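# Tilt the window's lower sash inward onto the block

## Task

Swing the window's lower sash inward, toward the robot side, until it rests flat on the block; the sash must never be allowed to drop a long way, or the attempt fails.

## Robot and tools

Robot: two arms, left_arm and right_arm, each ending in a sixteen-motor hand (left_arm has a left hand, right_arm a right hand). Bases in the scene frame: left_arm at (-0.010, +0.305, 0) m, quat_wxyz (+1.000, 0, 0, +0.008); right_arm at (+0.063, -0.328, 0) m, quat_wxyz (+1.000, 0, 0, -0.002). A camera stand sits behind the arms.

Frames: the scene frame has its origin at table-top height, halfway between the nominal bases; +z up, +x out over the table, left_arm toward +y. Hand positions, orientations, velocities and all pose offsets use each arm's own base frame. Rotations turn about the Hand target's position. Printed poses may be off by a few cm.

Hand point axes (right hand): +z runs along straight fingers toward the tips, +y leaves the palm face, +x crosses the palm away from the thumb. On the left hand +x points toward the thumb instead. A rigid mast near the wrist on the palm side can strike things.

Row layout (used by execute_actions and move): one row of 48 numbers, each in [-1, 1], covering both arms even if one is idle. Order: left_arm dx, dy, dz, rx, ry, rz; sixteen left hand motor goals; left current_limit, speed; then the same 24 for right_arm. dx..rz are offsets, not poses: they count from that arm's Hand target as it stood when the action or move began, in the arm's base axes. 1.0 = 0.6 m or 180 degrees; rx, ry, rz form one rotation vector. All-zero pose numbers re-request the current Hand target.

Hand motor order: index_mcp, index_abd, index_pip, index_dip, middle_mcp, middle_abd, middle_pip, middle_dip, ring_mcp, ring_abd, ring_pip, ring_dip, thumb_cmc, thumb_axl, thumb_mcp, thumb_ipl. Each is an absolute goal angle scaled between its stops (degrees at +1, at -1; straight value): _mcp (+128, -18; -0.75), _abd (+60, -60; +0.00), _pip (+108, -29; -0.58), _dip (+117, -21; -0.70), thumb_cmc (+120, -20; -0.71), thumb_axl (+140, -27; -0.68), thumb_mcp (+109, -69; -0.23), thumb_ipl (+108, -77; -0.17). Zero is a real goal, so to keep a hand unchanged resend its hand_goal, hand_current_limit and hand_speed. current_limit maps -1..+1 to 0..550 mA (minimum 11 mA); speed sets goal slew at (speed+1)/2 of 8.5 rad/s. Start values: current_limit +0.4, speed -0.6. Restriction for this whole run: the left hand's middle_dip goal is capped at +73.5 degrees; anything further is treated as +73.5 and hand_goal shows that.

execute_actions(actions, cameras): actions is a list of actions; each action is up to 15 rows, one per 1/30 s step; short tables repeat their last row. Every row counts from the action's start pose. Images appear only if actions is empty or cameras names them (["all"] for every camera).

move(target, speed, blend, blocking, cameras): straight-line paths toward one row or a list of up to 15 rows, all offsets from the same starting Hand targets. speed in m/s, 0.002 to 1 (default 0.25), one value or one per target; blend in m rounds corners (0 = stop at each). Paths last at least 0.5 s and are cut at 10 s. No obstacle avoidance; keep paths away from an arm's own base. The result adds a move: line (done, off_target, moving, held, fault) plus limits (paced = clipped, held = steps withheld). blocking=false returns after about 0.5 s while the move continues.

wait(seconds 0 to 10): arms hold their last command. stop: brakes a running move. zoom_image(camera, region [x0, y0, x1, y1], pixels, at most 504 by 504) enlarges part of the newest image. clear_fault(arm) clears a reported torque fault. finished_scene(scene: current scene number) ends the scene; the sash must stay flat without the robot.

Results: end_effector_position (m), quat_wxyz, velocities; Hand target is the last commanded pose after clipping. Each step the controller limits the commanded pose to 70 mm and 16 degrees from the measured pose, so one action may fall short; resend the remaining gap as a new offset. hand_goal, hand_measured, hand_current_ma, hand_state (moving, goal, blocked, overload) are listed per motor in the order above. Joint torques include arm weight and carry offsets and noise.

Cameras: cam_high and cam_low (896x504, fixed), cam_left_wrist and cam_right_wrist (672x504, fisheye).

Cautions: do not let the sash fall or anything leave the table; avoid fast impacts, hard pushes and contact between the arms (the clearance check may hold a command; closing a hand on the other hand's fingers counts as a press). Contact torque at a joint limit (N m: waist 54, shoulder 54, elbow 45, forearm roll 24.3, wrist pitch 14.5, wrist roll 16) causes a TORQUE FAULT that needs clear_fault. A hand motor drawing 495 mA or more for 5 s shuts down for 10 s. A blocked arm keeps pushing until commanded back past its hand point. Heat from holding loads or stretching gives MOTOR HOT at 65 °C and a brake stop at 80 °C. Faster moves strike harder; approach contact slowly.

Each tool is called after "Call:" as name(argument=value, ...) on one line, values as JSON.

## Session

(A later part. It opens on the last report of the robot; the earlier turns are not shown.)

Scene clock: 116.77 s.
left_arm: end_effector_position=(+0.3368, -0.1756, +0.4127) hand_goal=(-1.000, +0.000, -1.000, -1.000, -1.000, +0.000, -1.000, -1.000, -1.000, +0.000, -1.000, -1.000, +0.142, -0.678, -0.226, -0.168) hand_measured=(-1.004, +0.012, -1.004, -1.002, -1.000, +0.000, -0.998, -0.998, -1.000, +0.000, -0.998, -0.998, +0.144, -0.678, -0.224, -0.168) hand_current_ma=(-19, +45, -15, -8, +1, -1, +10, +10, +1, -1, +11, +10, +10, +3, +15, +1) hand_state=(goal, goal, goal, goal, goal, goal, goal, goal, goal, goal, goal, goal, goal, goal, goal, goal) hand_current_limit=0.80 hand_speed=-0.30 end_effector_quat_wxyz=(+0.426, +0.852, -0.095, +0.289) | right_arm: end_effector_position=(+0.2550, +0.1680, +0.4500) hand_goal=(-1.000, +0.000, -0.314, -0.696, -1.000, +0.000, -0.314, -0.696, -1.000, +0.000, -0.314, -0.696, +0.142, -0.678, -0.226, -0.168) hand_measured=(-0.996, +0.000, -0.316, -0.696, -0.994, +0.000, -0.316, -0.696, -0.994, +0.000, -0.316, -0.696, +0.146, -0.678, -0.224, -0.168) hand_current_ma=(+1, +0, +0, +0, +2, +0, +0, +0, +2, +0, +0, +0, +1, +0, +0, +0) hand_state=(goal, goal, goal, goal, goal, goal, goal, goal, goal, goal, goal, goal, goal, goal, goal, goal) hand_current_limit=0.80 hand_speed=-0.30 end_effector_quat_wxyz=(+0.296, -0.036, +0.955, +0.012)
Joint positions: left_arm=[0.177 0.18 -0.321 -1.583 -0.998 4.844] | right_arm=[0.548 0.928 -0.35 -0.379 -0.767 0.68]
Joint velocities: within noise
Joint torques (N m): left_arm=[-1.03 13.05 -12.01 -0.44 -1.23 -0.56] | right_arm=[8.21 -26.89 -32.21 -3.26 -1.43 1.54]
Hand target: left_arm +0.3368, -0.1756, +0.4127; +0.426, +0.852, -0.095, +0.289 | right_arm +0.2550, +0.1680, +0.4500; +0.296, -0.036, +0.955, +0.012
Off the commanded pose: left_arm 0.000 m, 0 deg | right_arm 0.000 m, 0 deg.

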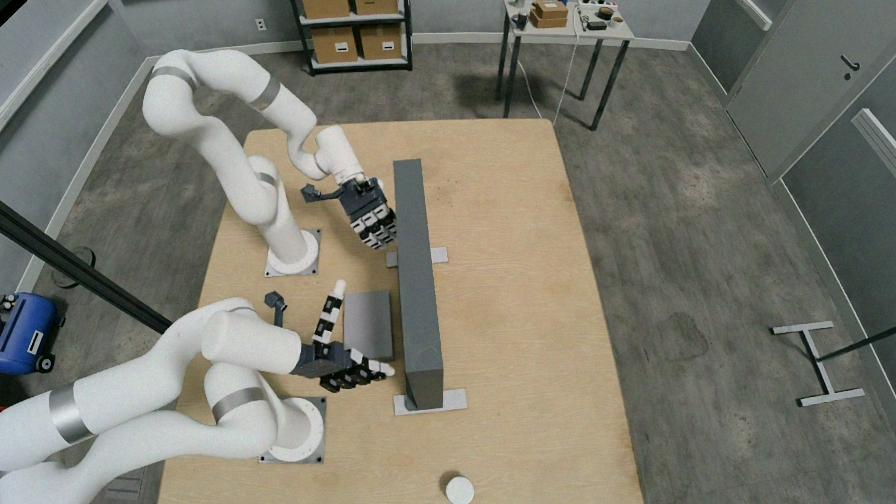

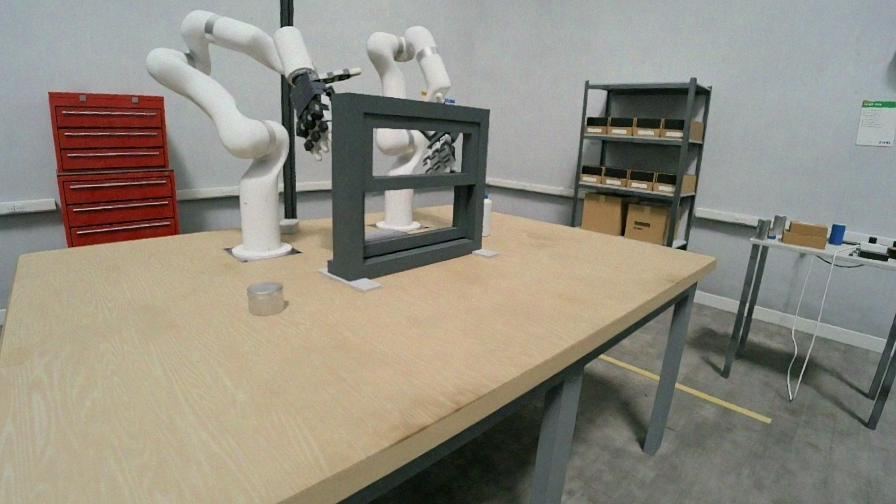

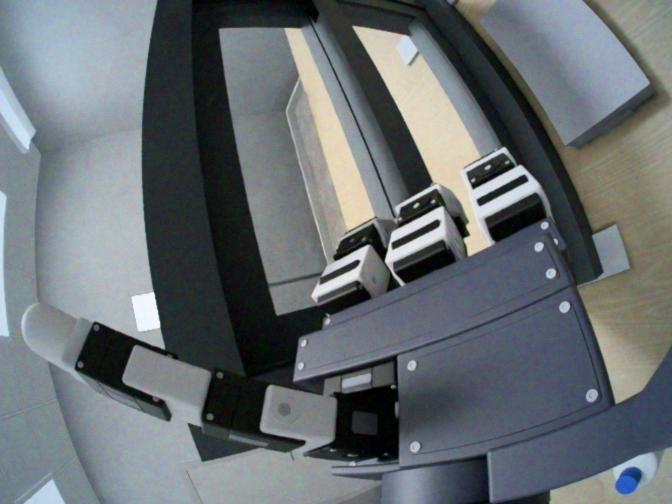

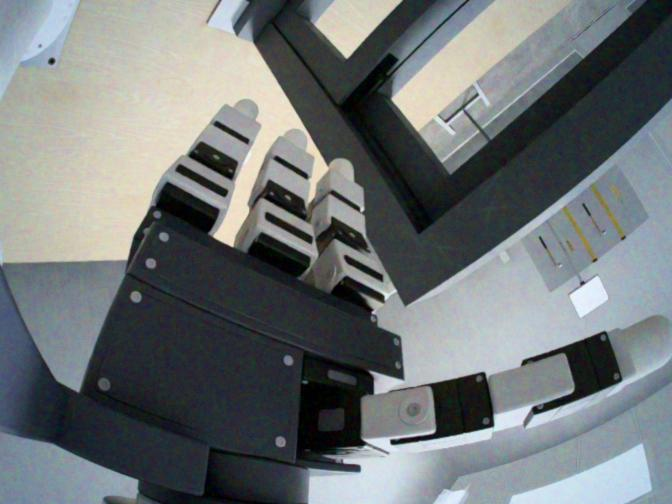

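Call:
execute_actions(actions=[])

Scene clock: 117.67 s.
left_arm: end_effector_position=(+0.3368, -0.1756, +0.4127) hand_goal=(-1.000, +0.000, -1.000, -1.000, -1.000, +0.000, -1.000, -1.000, -1.000, +0.000, -1.000, -1.000, +0.142, -0.678, -0.226, -0.168) hand_measured=(-1.004, +0.012, -1.004, -1.002, -1.000, +0.000, -0.998, -0.998, -1.000, +0.000, -0.998, -0.998, +0.144, -0.678, -0.224, -0.168) hand_current_ma=(-19, +45, -15, -8, +1, -1, +10, +10, +1, -1, +11, +10, +10, +3, +15, +1) hand_state=(goal, goal, goal, goal, goal, goal, goal, goal, goal, goal, goal, goal, goal, goal, goal, goal) hand_current_limit=0.80 hand_speed=-0.30 end_effector_quat_wxyz=(+0.426, +0.852, -0.095, +0.289) | right_arm: end_effector_position=(+0.2550, +0.1680, +0.4500) hand_goal=(-1.000, +0.000, -0.314, -0.696, -1.000, +0.000, -0.314, -0.696, -1.000, +0.000, -0.314, -0.696, +0.142, -0.678, -0.226, -0.168) hand_measured=(-0.996, +0.000, -0.316, -0.696, -0.994, +0.000, -0.316, -0.696, -0.994, +0.000, -0.316, -0.696, +0.146, -0.678, -0.224, -0.168) hand_current_ma=(+1, +0, +0, +0, +2, +0, +0, +0, +2, +0, +0, +0, +1, +0, +0, +0) hand_state=(goal, goal, goal, goal, goal, goal, goal, goal, goal, goal, goal, goal, goal, goal, goal, goal) hand_current_limit=0.80 hand_speed=-0.30 end_effector_quat_wxyz=(+0.296, -0.036, +0.955, +0.012)
Joint positions: left_arm=[0.177 0.18 -0.321 -1.583 -0.998 4.844] | right_arm=[0.548 0.928 -0.35 -0.379 -0.767 0.68]
Joint velocities: within noise
Joint torques (N m): left_arm=[-2 13.11 -12.19 -0.55 -1.25 -0.67] | right_arm=[9.95 -25.69 -33.41 -3.52 -1.34 1.49]
Hand target: left_arm +0.3368, -0.1756, +0.4127; +0.426, +0.852, -0.095, +0.289 | right_arm +0.2550, +0.1680, +0.4500; +0.296, -0.036, +0.955, +0.012
Off the commanded pose: left_arm 0.000 m, 0 deg | right_arm 0.000 m, 0 deg.

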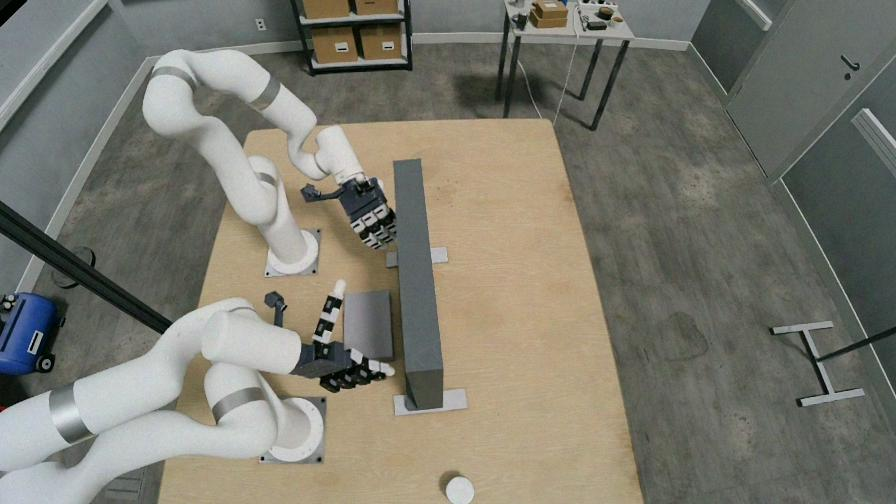

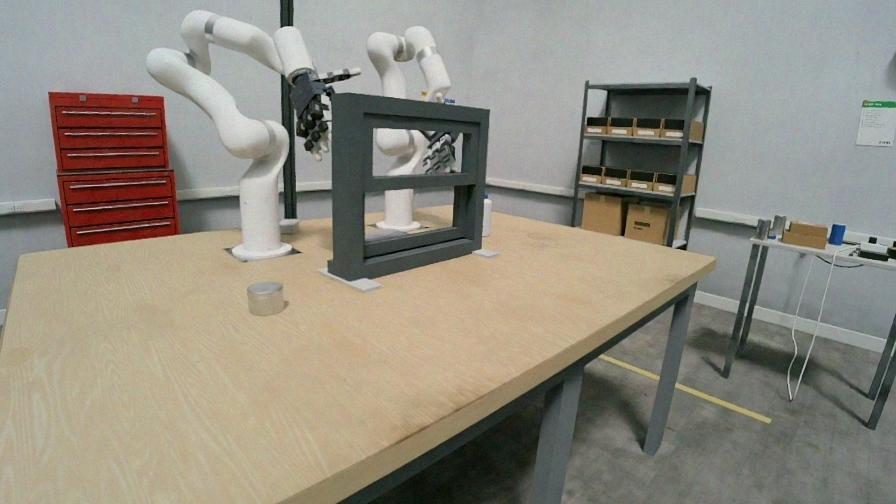

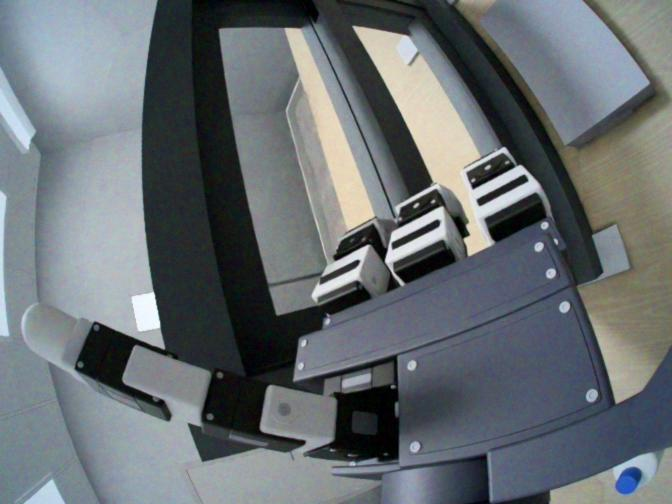

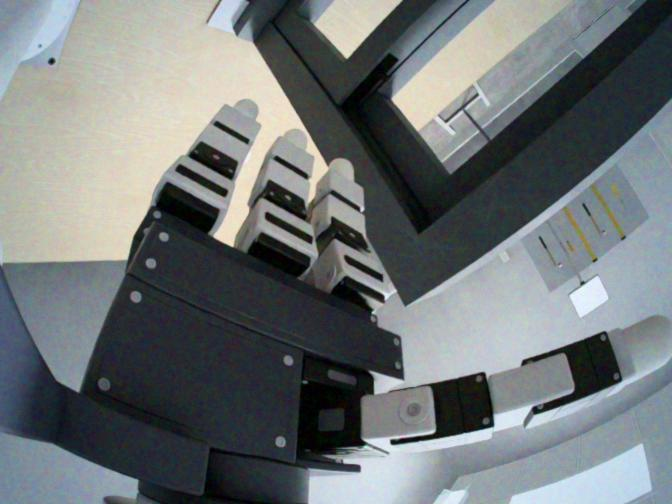

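Call:
move(target=[[0,0,0,0,0,0,-1,0,-1,-1,-1,0,-1,-1,-1,0,-1,-1,0.142,-0.678,-0.226,-0.168,0.8,-0.3,-0.1,-0.05,0.03,0,0,0,-1,0,-0.314,-0.696,-1,0,-0.314,-0.696,-1,0,-0.314,-0.696,0.142,-0.678,-0.226,-0.168,0.8,-0.3],[0,0,0,0,0,0,-1,0,-1,-1,-1,0,-1,-1,-1,0,-1,-1,0.142,-0.678,-0.226,-0.168,0.8,-0.3,-0.1,-0.05,0.03,0.2484,0.0293,0.1754,-1,0,-1,-1,-1,0,-1,-1,-1,0,-1,-1,0.142,-0.678,-0.226,-0.168,0.8,-0.3]], speed=0.2, cameras=["cam_high","cam_right_wrist"])

Scene clock: 122.63 s.
left_arm: end_effector_position=(+0.3368, -0.1756, +0.4127) hand_goal=(-1.000, +0.000, -1.000, -1.000, -1.000, +0.000, -1.000, -1.000, -1.000, +0.000, -1.000, -1.000, +0.142, -0.678, -0.226, -0.168) hand_measured=(-1.004, +0.012, -1.004, -1.002, -1.000, +0.000, -0.998, -0.998, -1.000, +0.000, -0.998, -0.998, +0.144, -0.678, -0.224, -0.168) hand_current_ma=(-19, +45, -15, -8, +1, -1, +10, +10, +1, -1, +11, +10, +10, +3, +15, +1) hand_state=(goal, goal, goal, goal, goal, goal, goal, goal, goal, goal, goal, goal, goal, goal, goal, goal) hand_current_limit=0.80 hand_speed=-0.30 end_effector_quat_wxyz=(+0.426, +0.852, -0.095, +0.289) | right_arm: end_effector_position=(+0.1950, +0.1380, +0.4680) hand_goal=(-1.000, +0.000, -1.000, -1.000, -1.000, +0.000, -1.000, -1.000, -1.000, +0.000, -1.000, -1.000, +0.142, -0.678, -0.226, -0.168) hand_measured=(-1.000, +0.000, -0.996, -0.998, -1.000, +0.000, -0.998, -0.998, -1.000, +0.000, -0.996, -0.998, +0.146, -0.678, -0.224, -0.168) hand_current_ma=(+0, +0, +1, +1, +0, +0, +1, +0, +0, +0, +1, +0, +1, +0, +0, +0) hand_state=(goal, goal, goal, goal, goal, goal, goal, goal, goal, goal, goal, goal, goal, goal, goal, goal) hand_current_limit=0.80 hand_speed=-0.30 end_effector_quat_wxyz=(+0.230, -0.173, +0.846, +0.449)
Joint positions: left_arm=[0.177 0.18 -0.321 -1.583 -0.998 4.844] | right_arm=[-0.514 0.611 -0.217 1.035 -1.391 -1.432]
Joint torques (N m): left_arm=[-0.88 13.58 -11.66 -0.68 -1.27 -0.8] | right_arm=[8.66 -17.51 -31.14 5.08 -2.43 -1.67]
Hand target: left_arm +0.3368, -0.1756, +0.4127; +0.426, +0.852, -0.095, +0.289 | right_arm +0.1950, +0.1380, +0.4680; +0.230, -0.173, +0.846, +0.449
Off the commanded pose: left_arm 0.000 m, 0 deg | right_arm 0.000 m, 0 deg.
move: done
Images, in order (width x height): cam_high 896x504, cam_right_wrist 672x504.

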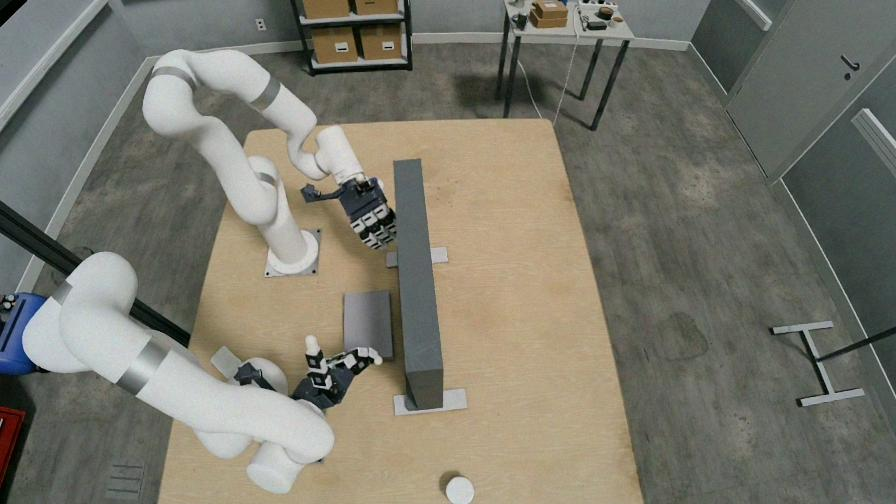

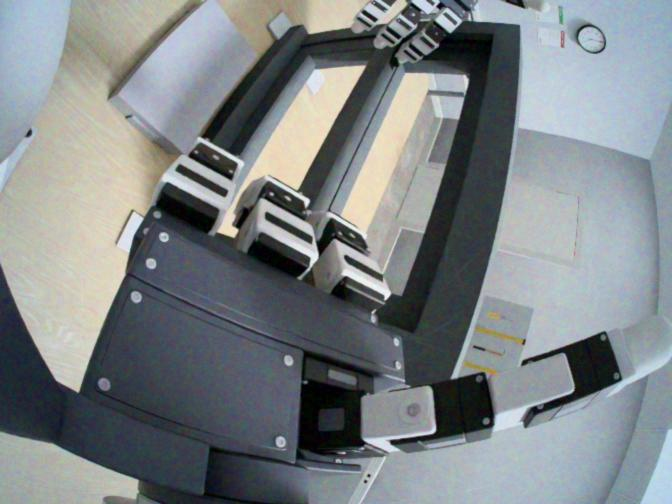

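Call:
move(target=[0,0,0,0,0,0,-1,0,-1,-1,-1,0,-1,-1,-1,0,-1,-1,0.142,-0.678,-0.226,-0.168,0.8,-0.3,0.1788,0.0277,-0.0217,0,0,0,-1,0,-1,-1,-1,0,-1,-1,-1,0,-1,-1,0.142,-0.678,-0.226,-0.168,0.8,-0.3], speed=0.1, cameras=["all"])

Call:
zoom_image(camera="cam_low", region=[320, 100, 500, 200])

Call:
zoom_image(camera="cam_right_wrist", region=[200, 120, 450, 320])

Call:
zoom_image(camera="cam_left_wrist", region=[250, 0, 550, 240])

Scene clock: 124.87 s.
left_arm: end_effector_position=(+0.3368, -0.1756, +0.4127) hand_goal=(-1.000, +0.000, -1.000, -1.000, -1.000, +0.000, -1.000, -1.000, -1.000, +0.000, -1.000, -1.000, +0.142, -0.678, -0.226, -0.168) hand_measured=(-1.004, +0.012, -1.004, -1.002, -1.000, +0.000, -0.998, -0.998, -1.000, +0.000, -0.998, -0.998, +0.144, -0.678, -0.224, -0.168) hand_current_ma=(-19, +45, -15, -8, +1, -1, +10, +10, +1, -1, +11, +10, +10, +3, +15, +1) hand_state=(goal, goal, goal, goal, goal, goal, goal, goal, goal, goal, goal, goal, goal, goal, goal, goal) hand_current_limit=0.80 hand_speed=-0.30 end_effector_quat_wxyz=(+0.426, +0.852, -0.095, +0.289) | right_arm: end_effector_position=(+0.3015, +0.1549, +0.4553) hand_goal=(-1.000, +0.000, -1.000, -1.000, -1.000, +0.000, -1.000, -1.000, -1.000, +0.000, -1.000, -1.000, +0.142, -0.678, -0.226, -0.168) hand_measured=(-0.922, +0.000, -0.998, -0.998, -1.000, +0.000, -0.998, -0.998, -1.000, +0.000, -0.996, -0.998, +0.146, -0.678, -0.224, -0.168) hand_current_ma=(+152, +0, +0, +1, +0, +0, +0, +0, +0, +0, +1, +0, +1, +0, +0, +0) hand_state=(blocked, goal, goal, goal, goal, goal, goal, goal, goal, goal, goal, goal, goal, goal, goal, goal) hand_current_limit=0.80 hand_speed=-0.30 end_effector_quat_wxyz=(+0.230, -0.173, +0.845, +0.450)
Joint positions: left_arm=[0.177 0.18 -0.321 -1.583 -0.998 4.844] | right_arm=[-0.276 0.236 -0.408 1.241 -1.172 -1.535]
Joint torques (N m): left_arm=[-1.19 12.82 -11.92 -0.58 -1.22 -0.8] | right_arm=[-3.71 -6.91 -66.39 16.58 9.6 -1.05]
Hand target: left_arm +0.3368, -0.1756, +0.4127; +0.426, +0.852, -0.095, +0.289 | right_arm +0.3023, +0.1546, +0.4550; +0.230, -0.173, +0.846, +0.449
Off the commanded pose: left_arm 0.000 m, 0 deg | right_arm 0.001 m, 0 deg.
move: done

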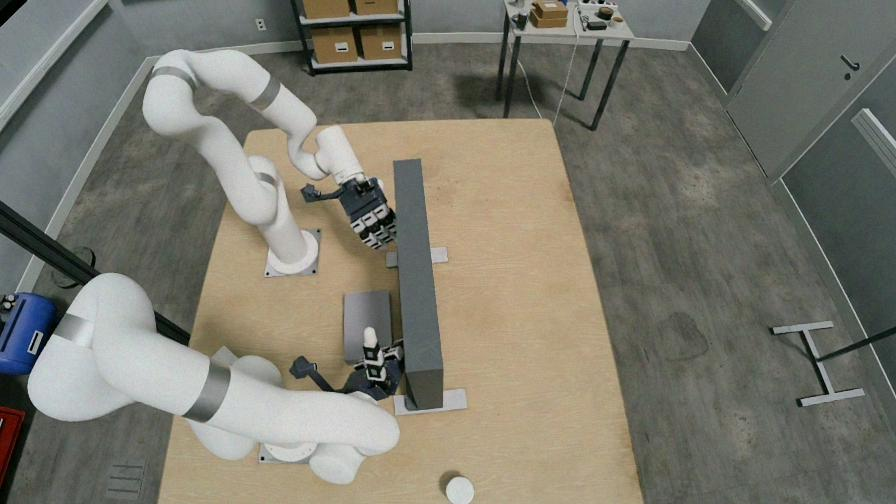

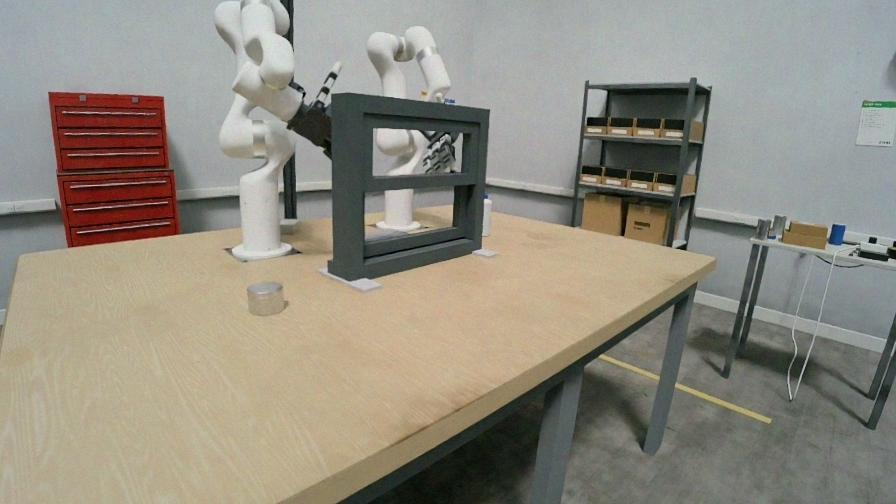

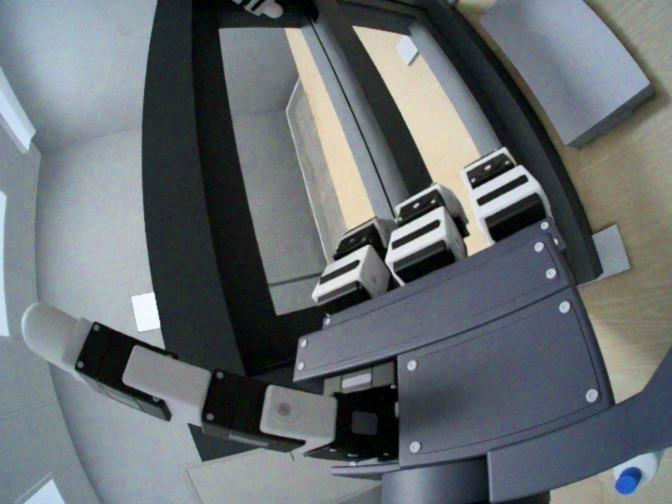

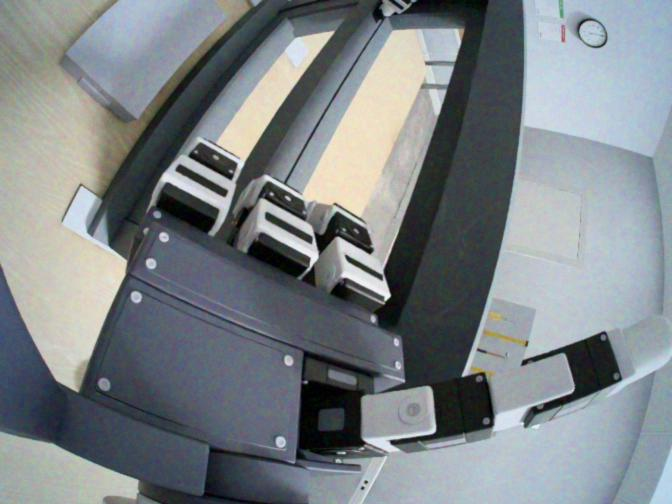

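Scaled by 2.800 from the camera's 896x504 image, which has a finer 1280x720 frame.

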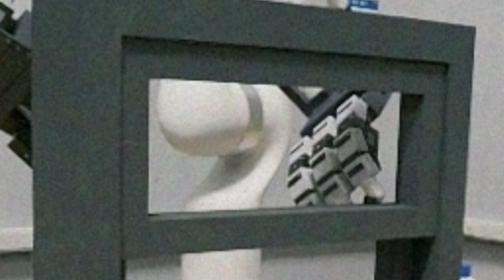

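Scaled by 2.016 from the camera's 672x504 image, which has a finer 960x720 frame.

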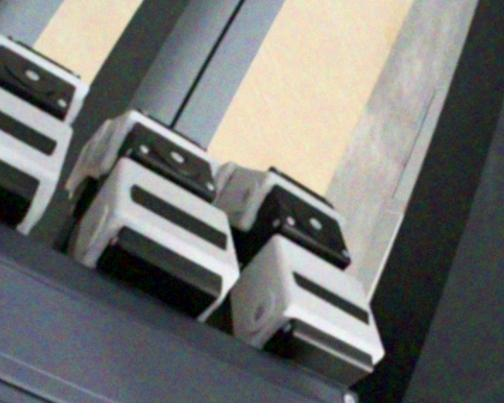

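Scaled by 1.680 from the camera's 672x504 image, which has a finer 960x720 frame.

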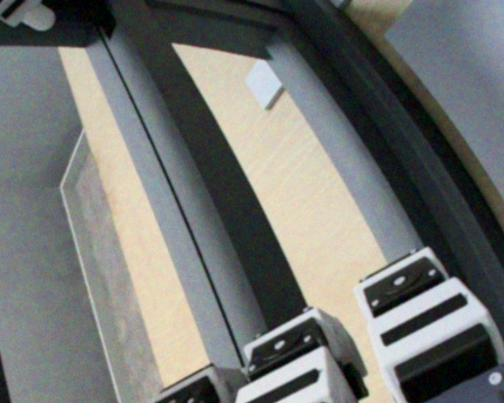

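Call:
move(target=[0,0,0,0,0,0,-1,0,-1,-1,-1,0,-1,-1,-1,0,-1,-1,0.142,-0.678,-0.226,-0.168,0.8,-0.3,-0.05,0.0,0.01,0,0,0,-1,0,-1,-1,-1,0,-1,-1,-1,0,-1,-1,0.142,-0.678,-0.226,-0.168,0.8,-0.3], speed=0.1, cameras=["cam_right_wrist"])

Call:
zoom_image(camera="cam_right_wrist", region=[250, 120, 450, 320])

Scene clock: 125.90 s.
left_arm: end_effector_position=(+0.3368, -0.1756, +0.4127) hand_goal=(-1.000, +0.000, -1.000, -1.000, -1.000, +0.000, -1.000, -1.000, -1.000, +0.000, -1.000, -1.000, +0.142, -0.678, -0.226, -0.168) hand_measured=(-1.004, +0.012, -1.004, -1.002, -1.000, +0.000, -0.998, -0.998, -1.000, +0.000, -0.998, -0.998, +0.144, -0.678, -0.224, -0.168) hand_current_ma=(-19, +45, -15, -8, +1, -1, +10, +10, +1, -1, +11, +10, +10, +3, +15, +1) hand_state=(goal, goal, goal, goal, goal, goal, goal, goal, goal, goal, goal, goal, goal, goal, goal, goal) hand_current_limit=0.80 hand_speed=-0.30 end_effector_quat_wxyz=(+0.426, +0.852, -0.095, +0.289) | right_arm: end_effector_position=(+0.2723, +0.1547, +0.4610) hand_goal=(-1.000, +0.000, -1.000, -1.000, -1.000, +0.000, -1.000, -1.000, -1.000, +0.000, -1.000, -1.000, +0.142, -0.678, -0.226, -0.168) hand_measured=(-1.000, +0.000, -0.998, -0.998, -1.000, +0.000, -0.998, -0.998, -1.000, +0.000, -0.996, -0.998, +0.146, -0.678, -0.224, -0.168) hand_current_ma=(+0, +0, +0, +1, +0, +0, +0, +0, +0, +0, +1, +0, +1, +0, +0, +0) hand_state=(goal, goal, goal, goal, goal, goal, goal, goal, goal, goal, goal, goal, goal, goal, goal, goal) hand_current_limit=0.80 hand_speed=-0.30 end_effector_quat_wxyz=(+0.230, -0.173, +0.846, +0.449)
Joint positions: left_arm=[0.177 0.18 -0.321 -1.583 -0.998 4.844] | right_arm=[-0.307 0.343 -0.349 1.202 -1.203 -1.495]
Joint torques (N m): left_arm=[-1.8 13.18 -11.9 -0.79 -1.25 -0.85] | right_arm=[-6.45 25.57 -16.82 -2.97 -2.78 1.6]
Hand target: left_arm +0.3368, -0.1756, +0.4127; +0.426, +0.852, -0.095, +0.289 | right_arm +0.2723, +0.1546, +0.4610; +0.230, -0.173, +0.846, +0.449
Off the commanded pose: left_arm 0.000 m, 0 deg | right_arm 0.000 m, 0 deg.
move: done
Images, in order (width x height): cam_right_wrist 672x504.

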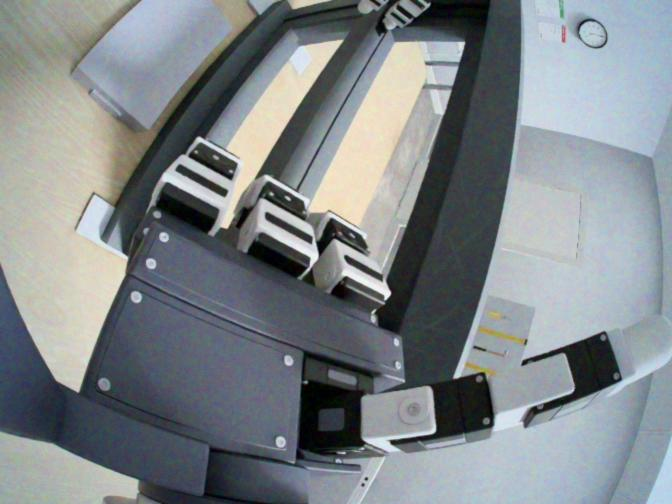

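Scaled by 2.520 from the camera's 672x504 image, which has a finer 960x720 frame.

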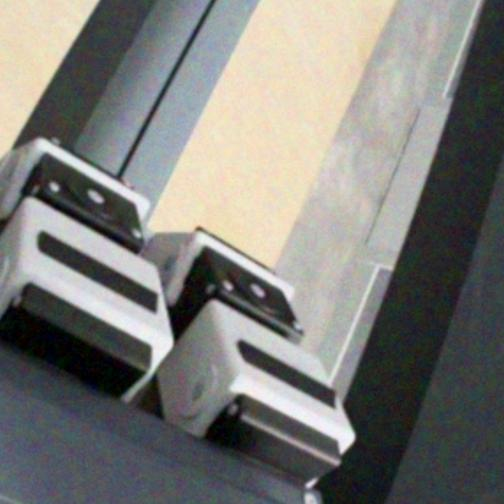

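Call:
zoom_image(camera="cam_right_wrist", region=[350, 0, 450, 60])

Call:
move(target=[0,0,0,0,0,0,-1,0,-1,-1,-1,0,-1,-1,-1,0,-1,-1,0.142,-0.678,-0.226,-0.168,0.8,-0.3,0.032,0.008,-0.01,0,0,0,-1,0,-1,-1,-1,0,-1,-1,-1,0,-1,-1,0.142,-0.678,-0.226,-0.168,0.8,-0.3], speed=0.1, cameras=["cam_left_wrist", "cam_right_wrist"])

Call:
zoom_image(camera="cam_left_wrist", region=[200, 0, 360, 80])

Scaled by 5.040 from the camera's 672x504 image, which has a finer 960x720 frame.

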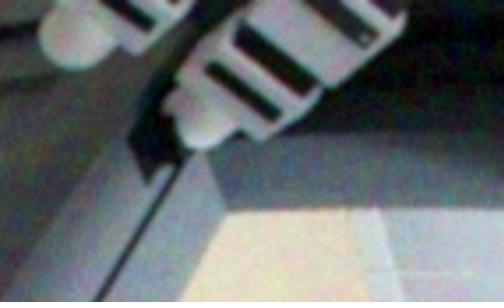

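Scene clock: 127.27 s.
left_arm: end_effector_position=(+0.3368, -0.1756, +0.4127) hand_goal=(-1.000, +0.000, -1.000, -1.000, -1.000, +0.000, -1.000, -1.000, -1.000, +0.000, -1.000, -1.000, +0.142, -0.678, -0.226, -0.168) hand_measured=(-1.004, +0.012, -1.004, -1.002, -1.000, +0.000, -0.998, -0.998, -1.000, +0.000, -0.998, -0.998, +0.144, -0.678, -0.224, -0.168) hand_current_ma=(-19, +45, -15, -8, +1, -1, +10, +10, +1, -1, +11, +10, +10, +3, +15, +1) hand_state=(goal, goal, goal, goal, goal, goal, goal, goal, goal, goal, goal, goal, goal, goal, goal, goal) hand_current_limit=0.80 hand_speed=-0.30 end_effector_quat_wxyz=(+0.426, +0.852, -0.095, +0.289) | right_arm: end_effector_position=(+0.2914, +0.1594, +0.4550) hand_goal=(-1.000, +0.000, -1.000, -1.000, -1.000, +0.000, -1.000, -1.000, -1.000, +0.000, -1.000, -1.000, +0.142, -0.678, -0.226, -0.168) hand_measured=(-1.000, +0.000, -0.998, -0.998, -1.000, +0.000, -0.998, -0.998, -1.000, +0.000, -0.996, -0.998, +0.146, -0.678, -0.224, -0.168) hand_current_ma=(+0, +0, +0, +1, +0, +0, +0, +0, +0, +0, +1, +0, +1, +0, +0, +0) hand_state=(goal, goal, goal, goal, goal, goal, goal, goal, goal, goal, goal, goal, goal, goal, goal, goal) hand_current_limit=0.80 hand_speed=-0.30 end_effector_quat_wxyz=(+0.230, -0.173, +0.846, +0.449)
Joint positions: left_arm=[0.177 0.18 -0.321 -1.583 -0.998 4.844] | right_arm=[-0.27 0.273 -0.382 1.242 -1.168 -1.524]
Joint torques (N m): left_arm=[-1.64 12.66 -11.6 -0.96 -1.19 -0.79] | right_arm=[8.47 -4.92 -30.34 4.69 1.25 -1.66]
Hand target: left_arm +0.3368, -0.1756, +0.4127; +0.426, +0.852, -0.095, +0.289 | right_arm +0.2915, +0.1594, +0.4550; +0.230, -0.173, +0.846, +0.449
Off the commanded pose: left_arm 0.000 m, 0 deg | right_arm 0.000 m, 0 deg.
move: done
Images, in order (width x height): cam_left_wrist 672x504, cam_right_wrist 672x504.

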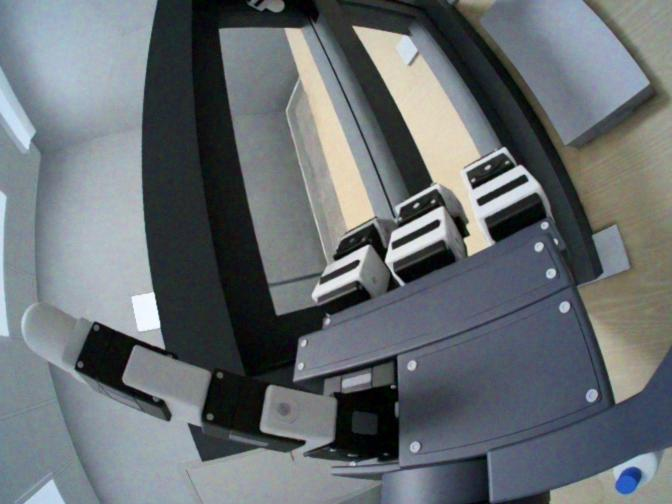

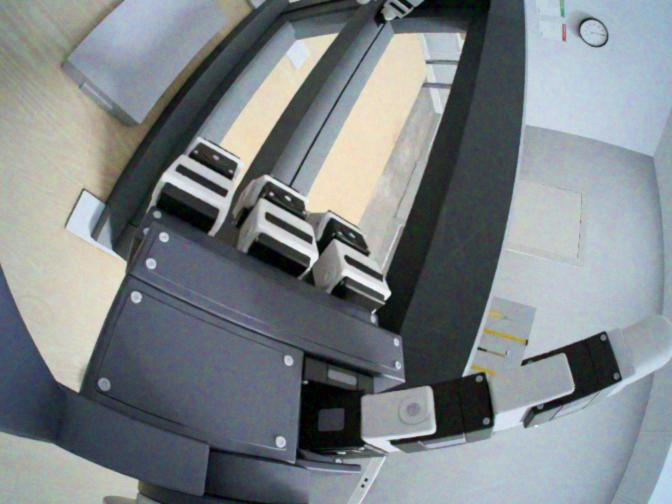

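Scaled by 3.150 from the camera's 672x504 image, which has a finer 960x720 frame.

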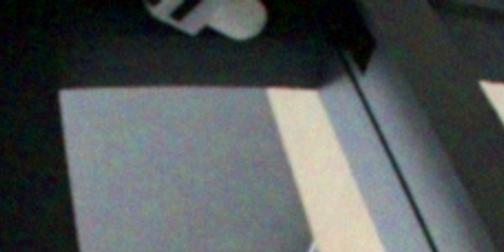

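Call:
zoom_image(camera="cam_left_wrist", region=[250, 0, 350, 60])

Call:
zoom_image(camera="cam_right_wrist", region=[350, 0, 450, 60])

Scaled by 5.040 from the camera's 672x504 image, which has a finer 960x720 frame.

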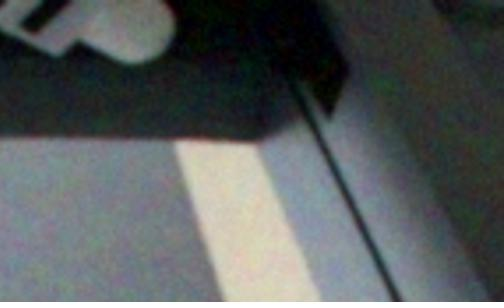

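Scaled by 5.040 from the camera's 672x504 image, which has a finer 960x720 frame.

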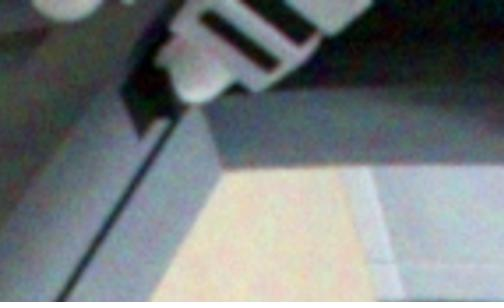

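Call:
move(target=[0,0,0,0,0,0,-1,0,-1,-1,-1,0,-1,-1,-1,0,-1,-1,0.142,-0.678,-0.226,-0.168,0.8,-0.3,0,0,-0.04,0,0,0,-1,0,-1,-1,-1,0,-1,-1,-1,0,-1,-1,0.142,-0.678,-0.226,-0.168,0.8,-0.3], speed=0.05, cameras=["cam_left_wrist", "cam_right_wrist"])

Call:
zoom_image(camera="cam_left_wrist", region=[250, 0, 350, 60])

Scene clock: 130.27 s.
left_arm: end_effector_position=(+0.3368, -0.1756, +0.4127) hand_goal=(-1.000, +0.000, -1.000, -1.000, -1.000, +0.000, -1.000, -1.000, -1.000, +0.000, -1.000, -1.000, +0.142, -0.678, -0.226, -0.168) hand_measured=(-1.004, +0.012, -1.004, -1.002, -1.000, +0.000, -0.998, -0.998, -1.000, +0.000, -0.998, -0.998, +0.144, -0.678, -0.224, -0.168) hand_current_ma=(-19, +45, -15, -8, +1, -1, +10, +10, +1, -1, +11, +10, +10, +3, +15, +1) hand_state=(goal, goal, goal, goal, goal, goal, goal, goal, goal, goal, goal, goal, goal, goal, goal, goal) hand_current_limit=0.80 hand_speed=-0.30 end_effector_quat_wxyz=(+0.426, +0.852, -0.095, +0.289) | right_arm: end_effector_position=(+0.2915, +0.1594, +0.4310) hand_goal=(-1.000, +0.000, -1.000, -1.000, -1.000, +0.000, -1.000, -1.000, -1.000, +0.000, -1.000, -1.000, +0.142, -0.678, -0.226, -0.168) hand_measured=(-1.000, +0.000, -0.998, -0.998, -1.000, +0.000, -0.998, -0.998, -1.000, +0.000, -0.996, -0.998, +0.146, -0.678, -0.224, -0.168) hand_current_ma=(+0, +0, +0, +1, +0, +0, +0, +0, +0, +0, +1, +0, +1, +0, +0, +0) hand_state=(goal, goal, goal, goal, goal, goal, goal, goal, goal, goal, goal, goal, goal, goal, goal, goal) hand_current_limit=0.80 hand_speed=-0.30 end_effector_quat_wxyz=(+0.230, -0.173, +0.846, +0.449)
Joint positions: left_arm=[0.177 0.18 -0.321 -1.583 -0.998 4.844] | right_arm=[-0.269 0.218 -0.357 1.276 -1.144 -1.606]
Joint torques (N m): left_arm=[-1.37 13.37 -11.77 -0.45 -1.23 -0.89] | right_arm=[-1.2 -2.21 -16.06 4.41 1.21 -1.58]
Hand target: left_arm +0.3368, -0.1756, +0.4127; +0.426, +0.852, -0.095, +0.289 | right_arm +0.2915, +0.1594, +0.4310; +0.230, -0.173, +0.846, +0.449
Off the commanded pose: left_arm 0.000 m, 0 deg | right_arm 0.000 m, 0 deg.
move: done
Images, in order (width x height): cam_left_wrist 672x504, cam_right_wrist 672x504.

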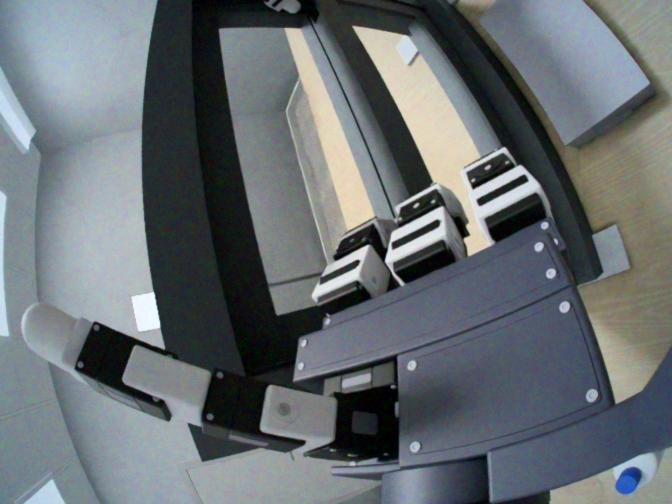

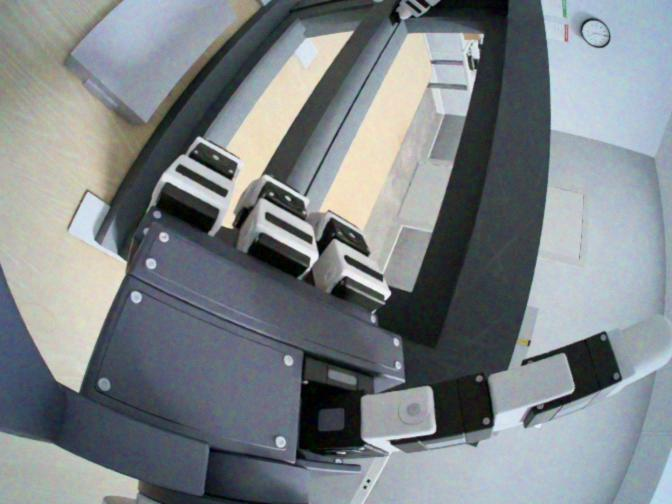

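Scaled by 5.040 from the camera's 672x504 image, which has a finer 960x720 frame.

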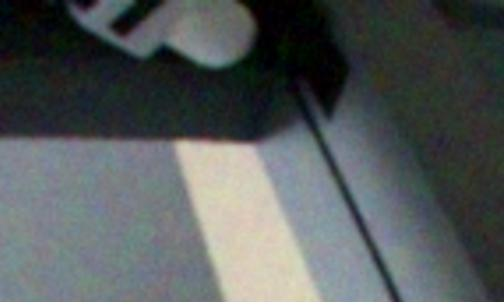

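Call:
move(target=[0,0,0,0,0,0,-1,0,-1,-1,-1,0,-1,-1,-1,0,-1,-1,0.142,-0.678,-0.226,-0.168,0.8,-0.3,0.003,0,-0.02,0,0,0,-1,0,-1,-1,-1,0,-1,-1,-1,0,-1,-1,0.142,-0.678,-0.226,-0.168,0.8,-0.3], speed=0.05, cameras=["cam_left_wrist"])

Call:
zoom_image(camera="cam_left_wrist", region=[250, 0, 350, 60])

Scene clock: 131.37 s.
left_arm: end_effector_position=(+0.3368, -0.1756, +0.4127) hand_goal=(-1.000, +0.000, -1.000, -1.000, -1.000, +0.000, -1.000, -1.000, -1.000, +0.000, -1.000, -1.000, +0.142, -0.678, -0.226, -0.168) hand_measured=(-1.004, +0.012, -1.004, -1.002, -1.000, +0.000, -0.998, -0.998, -1.000, +0.000, -0.998, -0.998, +0.144, -0.678, -0.224, -0.168) hand_current_ma=(-19, +45, -15, -8, +1, -1, +10, +10, +1, -1, +11, +10, +10, +3, +15, +1) hand_state=(goal, goal, goal, goal, goal, goal, goal, goal, goal, goal, goal, goal, goal, goal, goal, goal) hand_current_limit=0.80 hand_speed=-0.30 end_effector_quat_wxyz=(+0.426, +0.852, -0.095, +0.289) | right_arm: end_effector_position=(+0.2933, +0.1594, +0.4190) hand_goal=(-1.000, +0.000, -1.000, -1.000, -1.000, +0.000, -1.000, -1.000, -1.000, +0.000, -1.000, -1.000, +0.142, -0.678, -0.226, -0.168) hand_measured=(-1.000, +0.000, -0.998, -0.998, -1.000, +0.000, -0.998, -0.998, -1.000, +0.000, -0.996, -0.998, +0.146, -0.678, -0.224, -0.168) hand_current_ma=(+0, +0, +0, +1, +0, +0, +0, +0, +0, +0, +1, +0, +1, +0, +0, +0) hand_state=(goal, goal, goal, goal, goal, goal, goal, goal, goal, goal, goal, goal, goal, goal, goal, goal) hand_current_limit=0.80 hand_speed=-0.30 end_effector_quat_wxyz=(+0.230, -0.173, +0.846, +0.449)
Joint positions: left_arm=[0.177 0.18 -0.321 -1.583 -0.998 4.844] | right_arm=[-0.268 0.183 -0.351 1.296 -1.131 -1.65]
Joint torques (N m): left_arm=[-2.44 13.23 -11.52 -0.73 -1.22 -0.74] | right_arm=[9.62 -1.52 -14.93 3.98 1 -1.76]
Hand target: left_arm +0.3368, -0.1756, +0.4127; +0.426, +0.852, -0.095, +0.289 | right_arm +0.2933, +0.1594, +0.4190; +0.230, -0.173, +0.846, +0.449
Off the commanded pose: left_arm 0.000 m, 0 deg | right_arm 0.000 m, 0 deg.
move: done
Images, in order (width x height): cam_left_wrist 672x504.

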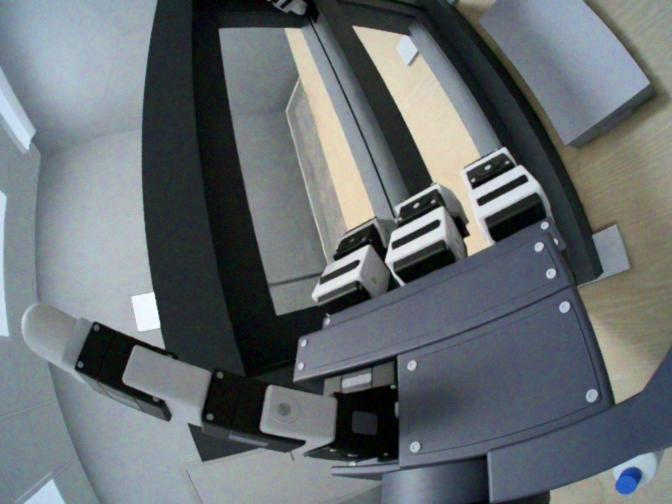

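Scaled by 5.040 from the camera's 672x504 image, which has a finer 960x720 frame.

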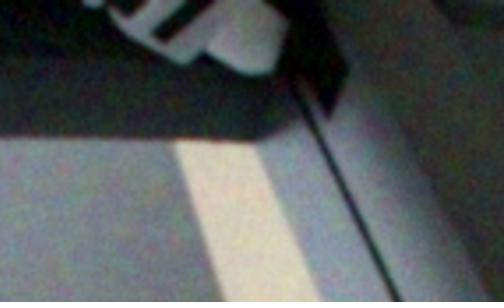

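Call:
move(target=[0,0,0,0,0,0,-1,0,-1,-1,-1,0,-1,-1,-1,0,-1,-1,0.142,-0.678,-0.226,-0.168,0.8,-0.3,0,0,-0.01,0,0,0,-1,0,-1,-1,-1,0,-1,-1,-1,0,-1,-1,0.142,-0.678,-0.226,-0.168,0.8,-0.3], speed=0.05, cameras=["cam_left_wrist"])

Call:
zoom_image(camera="cam_left_wrist", region=[260, 0, 330, 40])

Scene clock: 132.37 s.
left_arm: end_effector_position=(+0.3368, -0.1756, +0.4127) hand_goal=(-1.000, +0.000, -1.000, -1.000, -1.000, +0.000, -1.000, -1.000, -1.000, +0.000, -1.000, -1.000, +0.142, -0.678, -0.226, -0.168) hand_measured=(-1.004, +0.012, -1.004, -1.002, -1.000, +0.000, -0.998, -0.998, -1.000, +0.000, -0.998, -0.998, +0.144, -0.678, -0.224, -0.168) hand_current_ma=(-19, +45, -14, -8, +1, -1, +10, +10, +1, -1, +11, +10, +10, +3, +15, +1) hand_state=(goal, goal, goal, goal, goal, goal, goal, goal, goal, goal, goal, goal, goal, goal, goal, goal) hand_current_limit=0.80 hand_speed=-0.30 end_effector_quat_wxyz=(+0.426, +0.852, -0.095, +0.289) | right_arm: end_effector_position=(+0.2933, +0.1594, +0.4130) hand_goal=(-1.000, +0.000, -1.000, -1.000, -1.000, +0.000, -1.000, -1.000, -1.000, +0.000, -1.000, -1.000, +0.142, -0.678, -0.226, -0.168) hand_measured=(-0.994, -0.034, -1.000, -1.000, -1.000, +0.000, -0.998, -0.998, -1.000, +0.000, -0.996, -0.998, +0.146, -0.678, -0.224, -0.168) hand_current_ma=(+2, -29, +0, +0, +0, +0, +0, +0, +0, +0, +1, +0, +1, +0, +0, +0) hand_state=(goal, blocked, goal, goal, goal, goal, goal, goal, goal, goal, goal, goal, goal, goal, goal, goal) hand_current_limit=0.80 hand_speed=-0.30 end_effector_quat_wxyz=(+0.230, -0.173, +0.846, +0.449)
Joint positions: left_arm=[0.177 0.18 -0.321 -1.583 -0.998 4.844] | right_arm=[-0.268 0.167 -0.346 1.305 -1.126 -1.672]
Joint torques (N m): left_arm=[-1.57 12.96 -11.75 -0.62 -1.73 -0.86] | right_arm=[8.53 -10.42 -7.78 3.92 4.59 -0.67]
Hand target: left_arm +0.3368, -0.1756, +0.4127; +0.426, +0.852, -0.095, +0.289 | right_arm +0.2933, +0.1594, +0.4130; +0.230, -0.173, +0.846, +0.449
Off the commanded pose: left_arm 0.000 m, 0 deg | right_arm 0.000 m, 0 deg.
move: done
Images, in order (width x height): cam_left_wrist 672x504.

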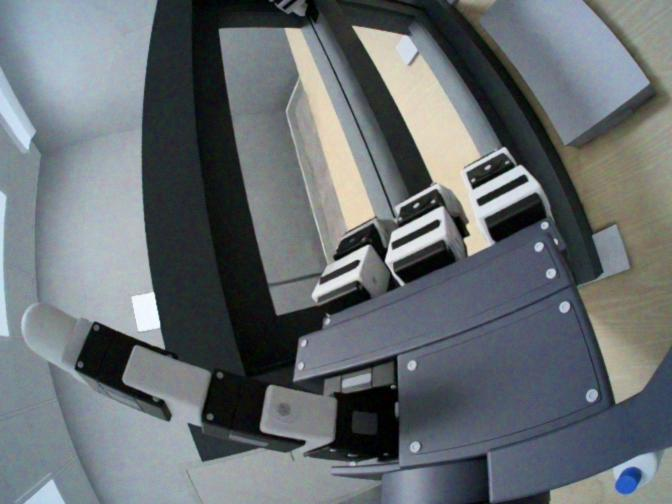

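Scaled by 7.200 from the camera's 672x504 image, which has a finer 960x720 frame.

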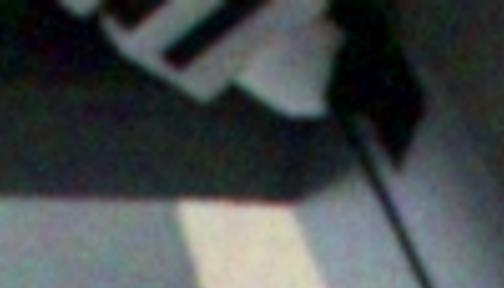

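Call:
move(target=[0,0,0,0,0,0,-1,0,-1,-1,-1,0,-1,-1,-1,0,-1,-1,0.142,-0.678,-0.226,-0.168,0.8,-0.3,-0.0012,0.01,0.0035,0,0,0,-1,0,-1,-1,-1,0,-1,-1,-1,0,-1,-1,0.142,-0.678,-0.226,-0.168,0.8,-0.3], speed=0.03, cameras=["cam_left_wrist"])

Call:
zoom_image(camera="cam_left_wrist", region=[260, 0, 330, 40])

Scene clock: 133.37 s.
left_arm: end_effector_position=(+0.3368, -0.1756, +0.4127) hand_goal=(-1.000, +0.000, -1.000, -1.000, -1.000, +0.000, -1.000, -1.000, -1.000, +0.000, -1.000, -1.000, +0.142, -0.678, -0.226, -0.168) hand_measured=(-1.004, +0.012, -1.004, -1.002, -1.000, +0.000, -0.998, -0.998, -1.000, +0.000, -0.998, -0.998, +0.144, -0.678, -0.224, -0.168) hand_current_ma=(-19, +46, -14, -8, +1, -1, +10, +10, +1, -1, +11, +10, +10, +3, +15, +1) hand_state=(goal, goal, goal, goal, goal, goal, goal, goal, goal, goal, goal, goal, goal, goal, goal, goal) hand_current_limit=0.80 hand_speed=-0.30 end_effector_quat_wxyz=(+0.426, +0.852, -0.095, +0.289) | right_arm: end_effector_position=(+0.2926, +0.1654, +0.4151) hand_goal=(-1.000, +0.000, -1.000, -1.000, -1.000, +0.000, -1.000, -1.000, -1.000, +0.000, -1.000, -1.000, +0.142, -0.678, -0.226, -0.168) hand_measured=(-1.000, -0.038, -1.000, -1.000, -1.000, +0.000, -0.998, -0.998, -1.000, +0.000, -0.996, -0.998, +0.146, -0.678, -0.224, -0.168) hand_current_ma=(+0, -32, +0, +0, +0, +0, +0, +0, +0, +0, +1, +0, +1, +0, +0, +0) hand_state=(goal, blocked, goal, goal, goal, goal, goal, goal, goal, goal, goal, goal, goal, goal, goal, goal) hand_current_limit=0.80 hand_speed=-0.30 end_effector_quat_wxyz=(+0.230, -0.173, +0.846, +0.449)
Joint positions: left_arm=[0.177 0.18 -0.321 -1.583 -0.998 4.844] | right_arm=[-0.247 0.179 -0.342 1.318 -1.118 -1.66]
Joint torques (N m): left_arm=[-1.64 13.53 -11.5 -0.85 -2.48 -0.79] | right_arm=[9.55 31.98 -13.44 3.13 0.19 1.43]
Hand target: left_arm +0.3368, -0.1756, +0.4127; +0.426, +0.852, -0.095, +0.289 | right_arm +0.2926, +0.1654, +0.4151; +0.230, -0.173, +0.846, +0.449
Off the commanded pose: left_arm 0.000 m, 0 deg | right_arm 0.000 m, 0 deg.
move: done
Images, in order (width x height): cam_left_wrist 672x504.

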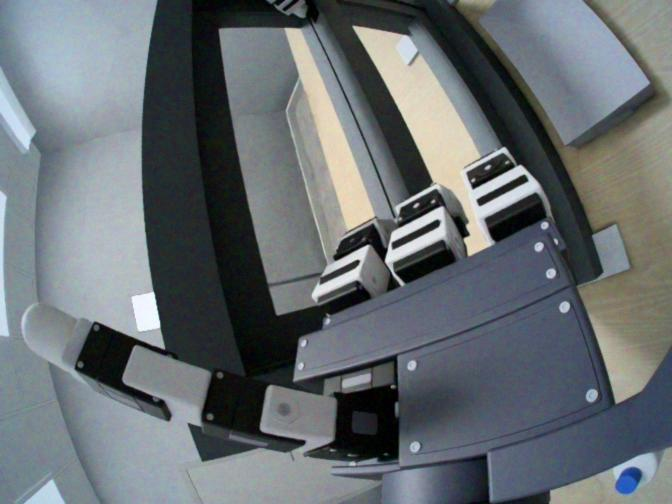

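Scaled by 7.200 from the camera's 672x504 image, which has a finer 960x720 frame.

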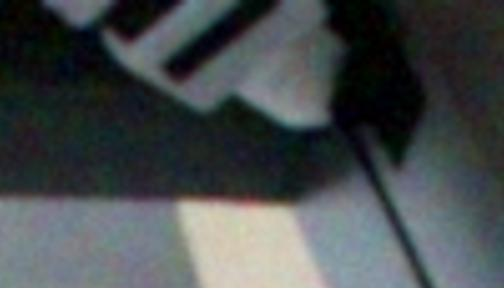

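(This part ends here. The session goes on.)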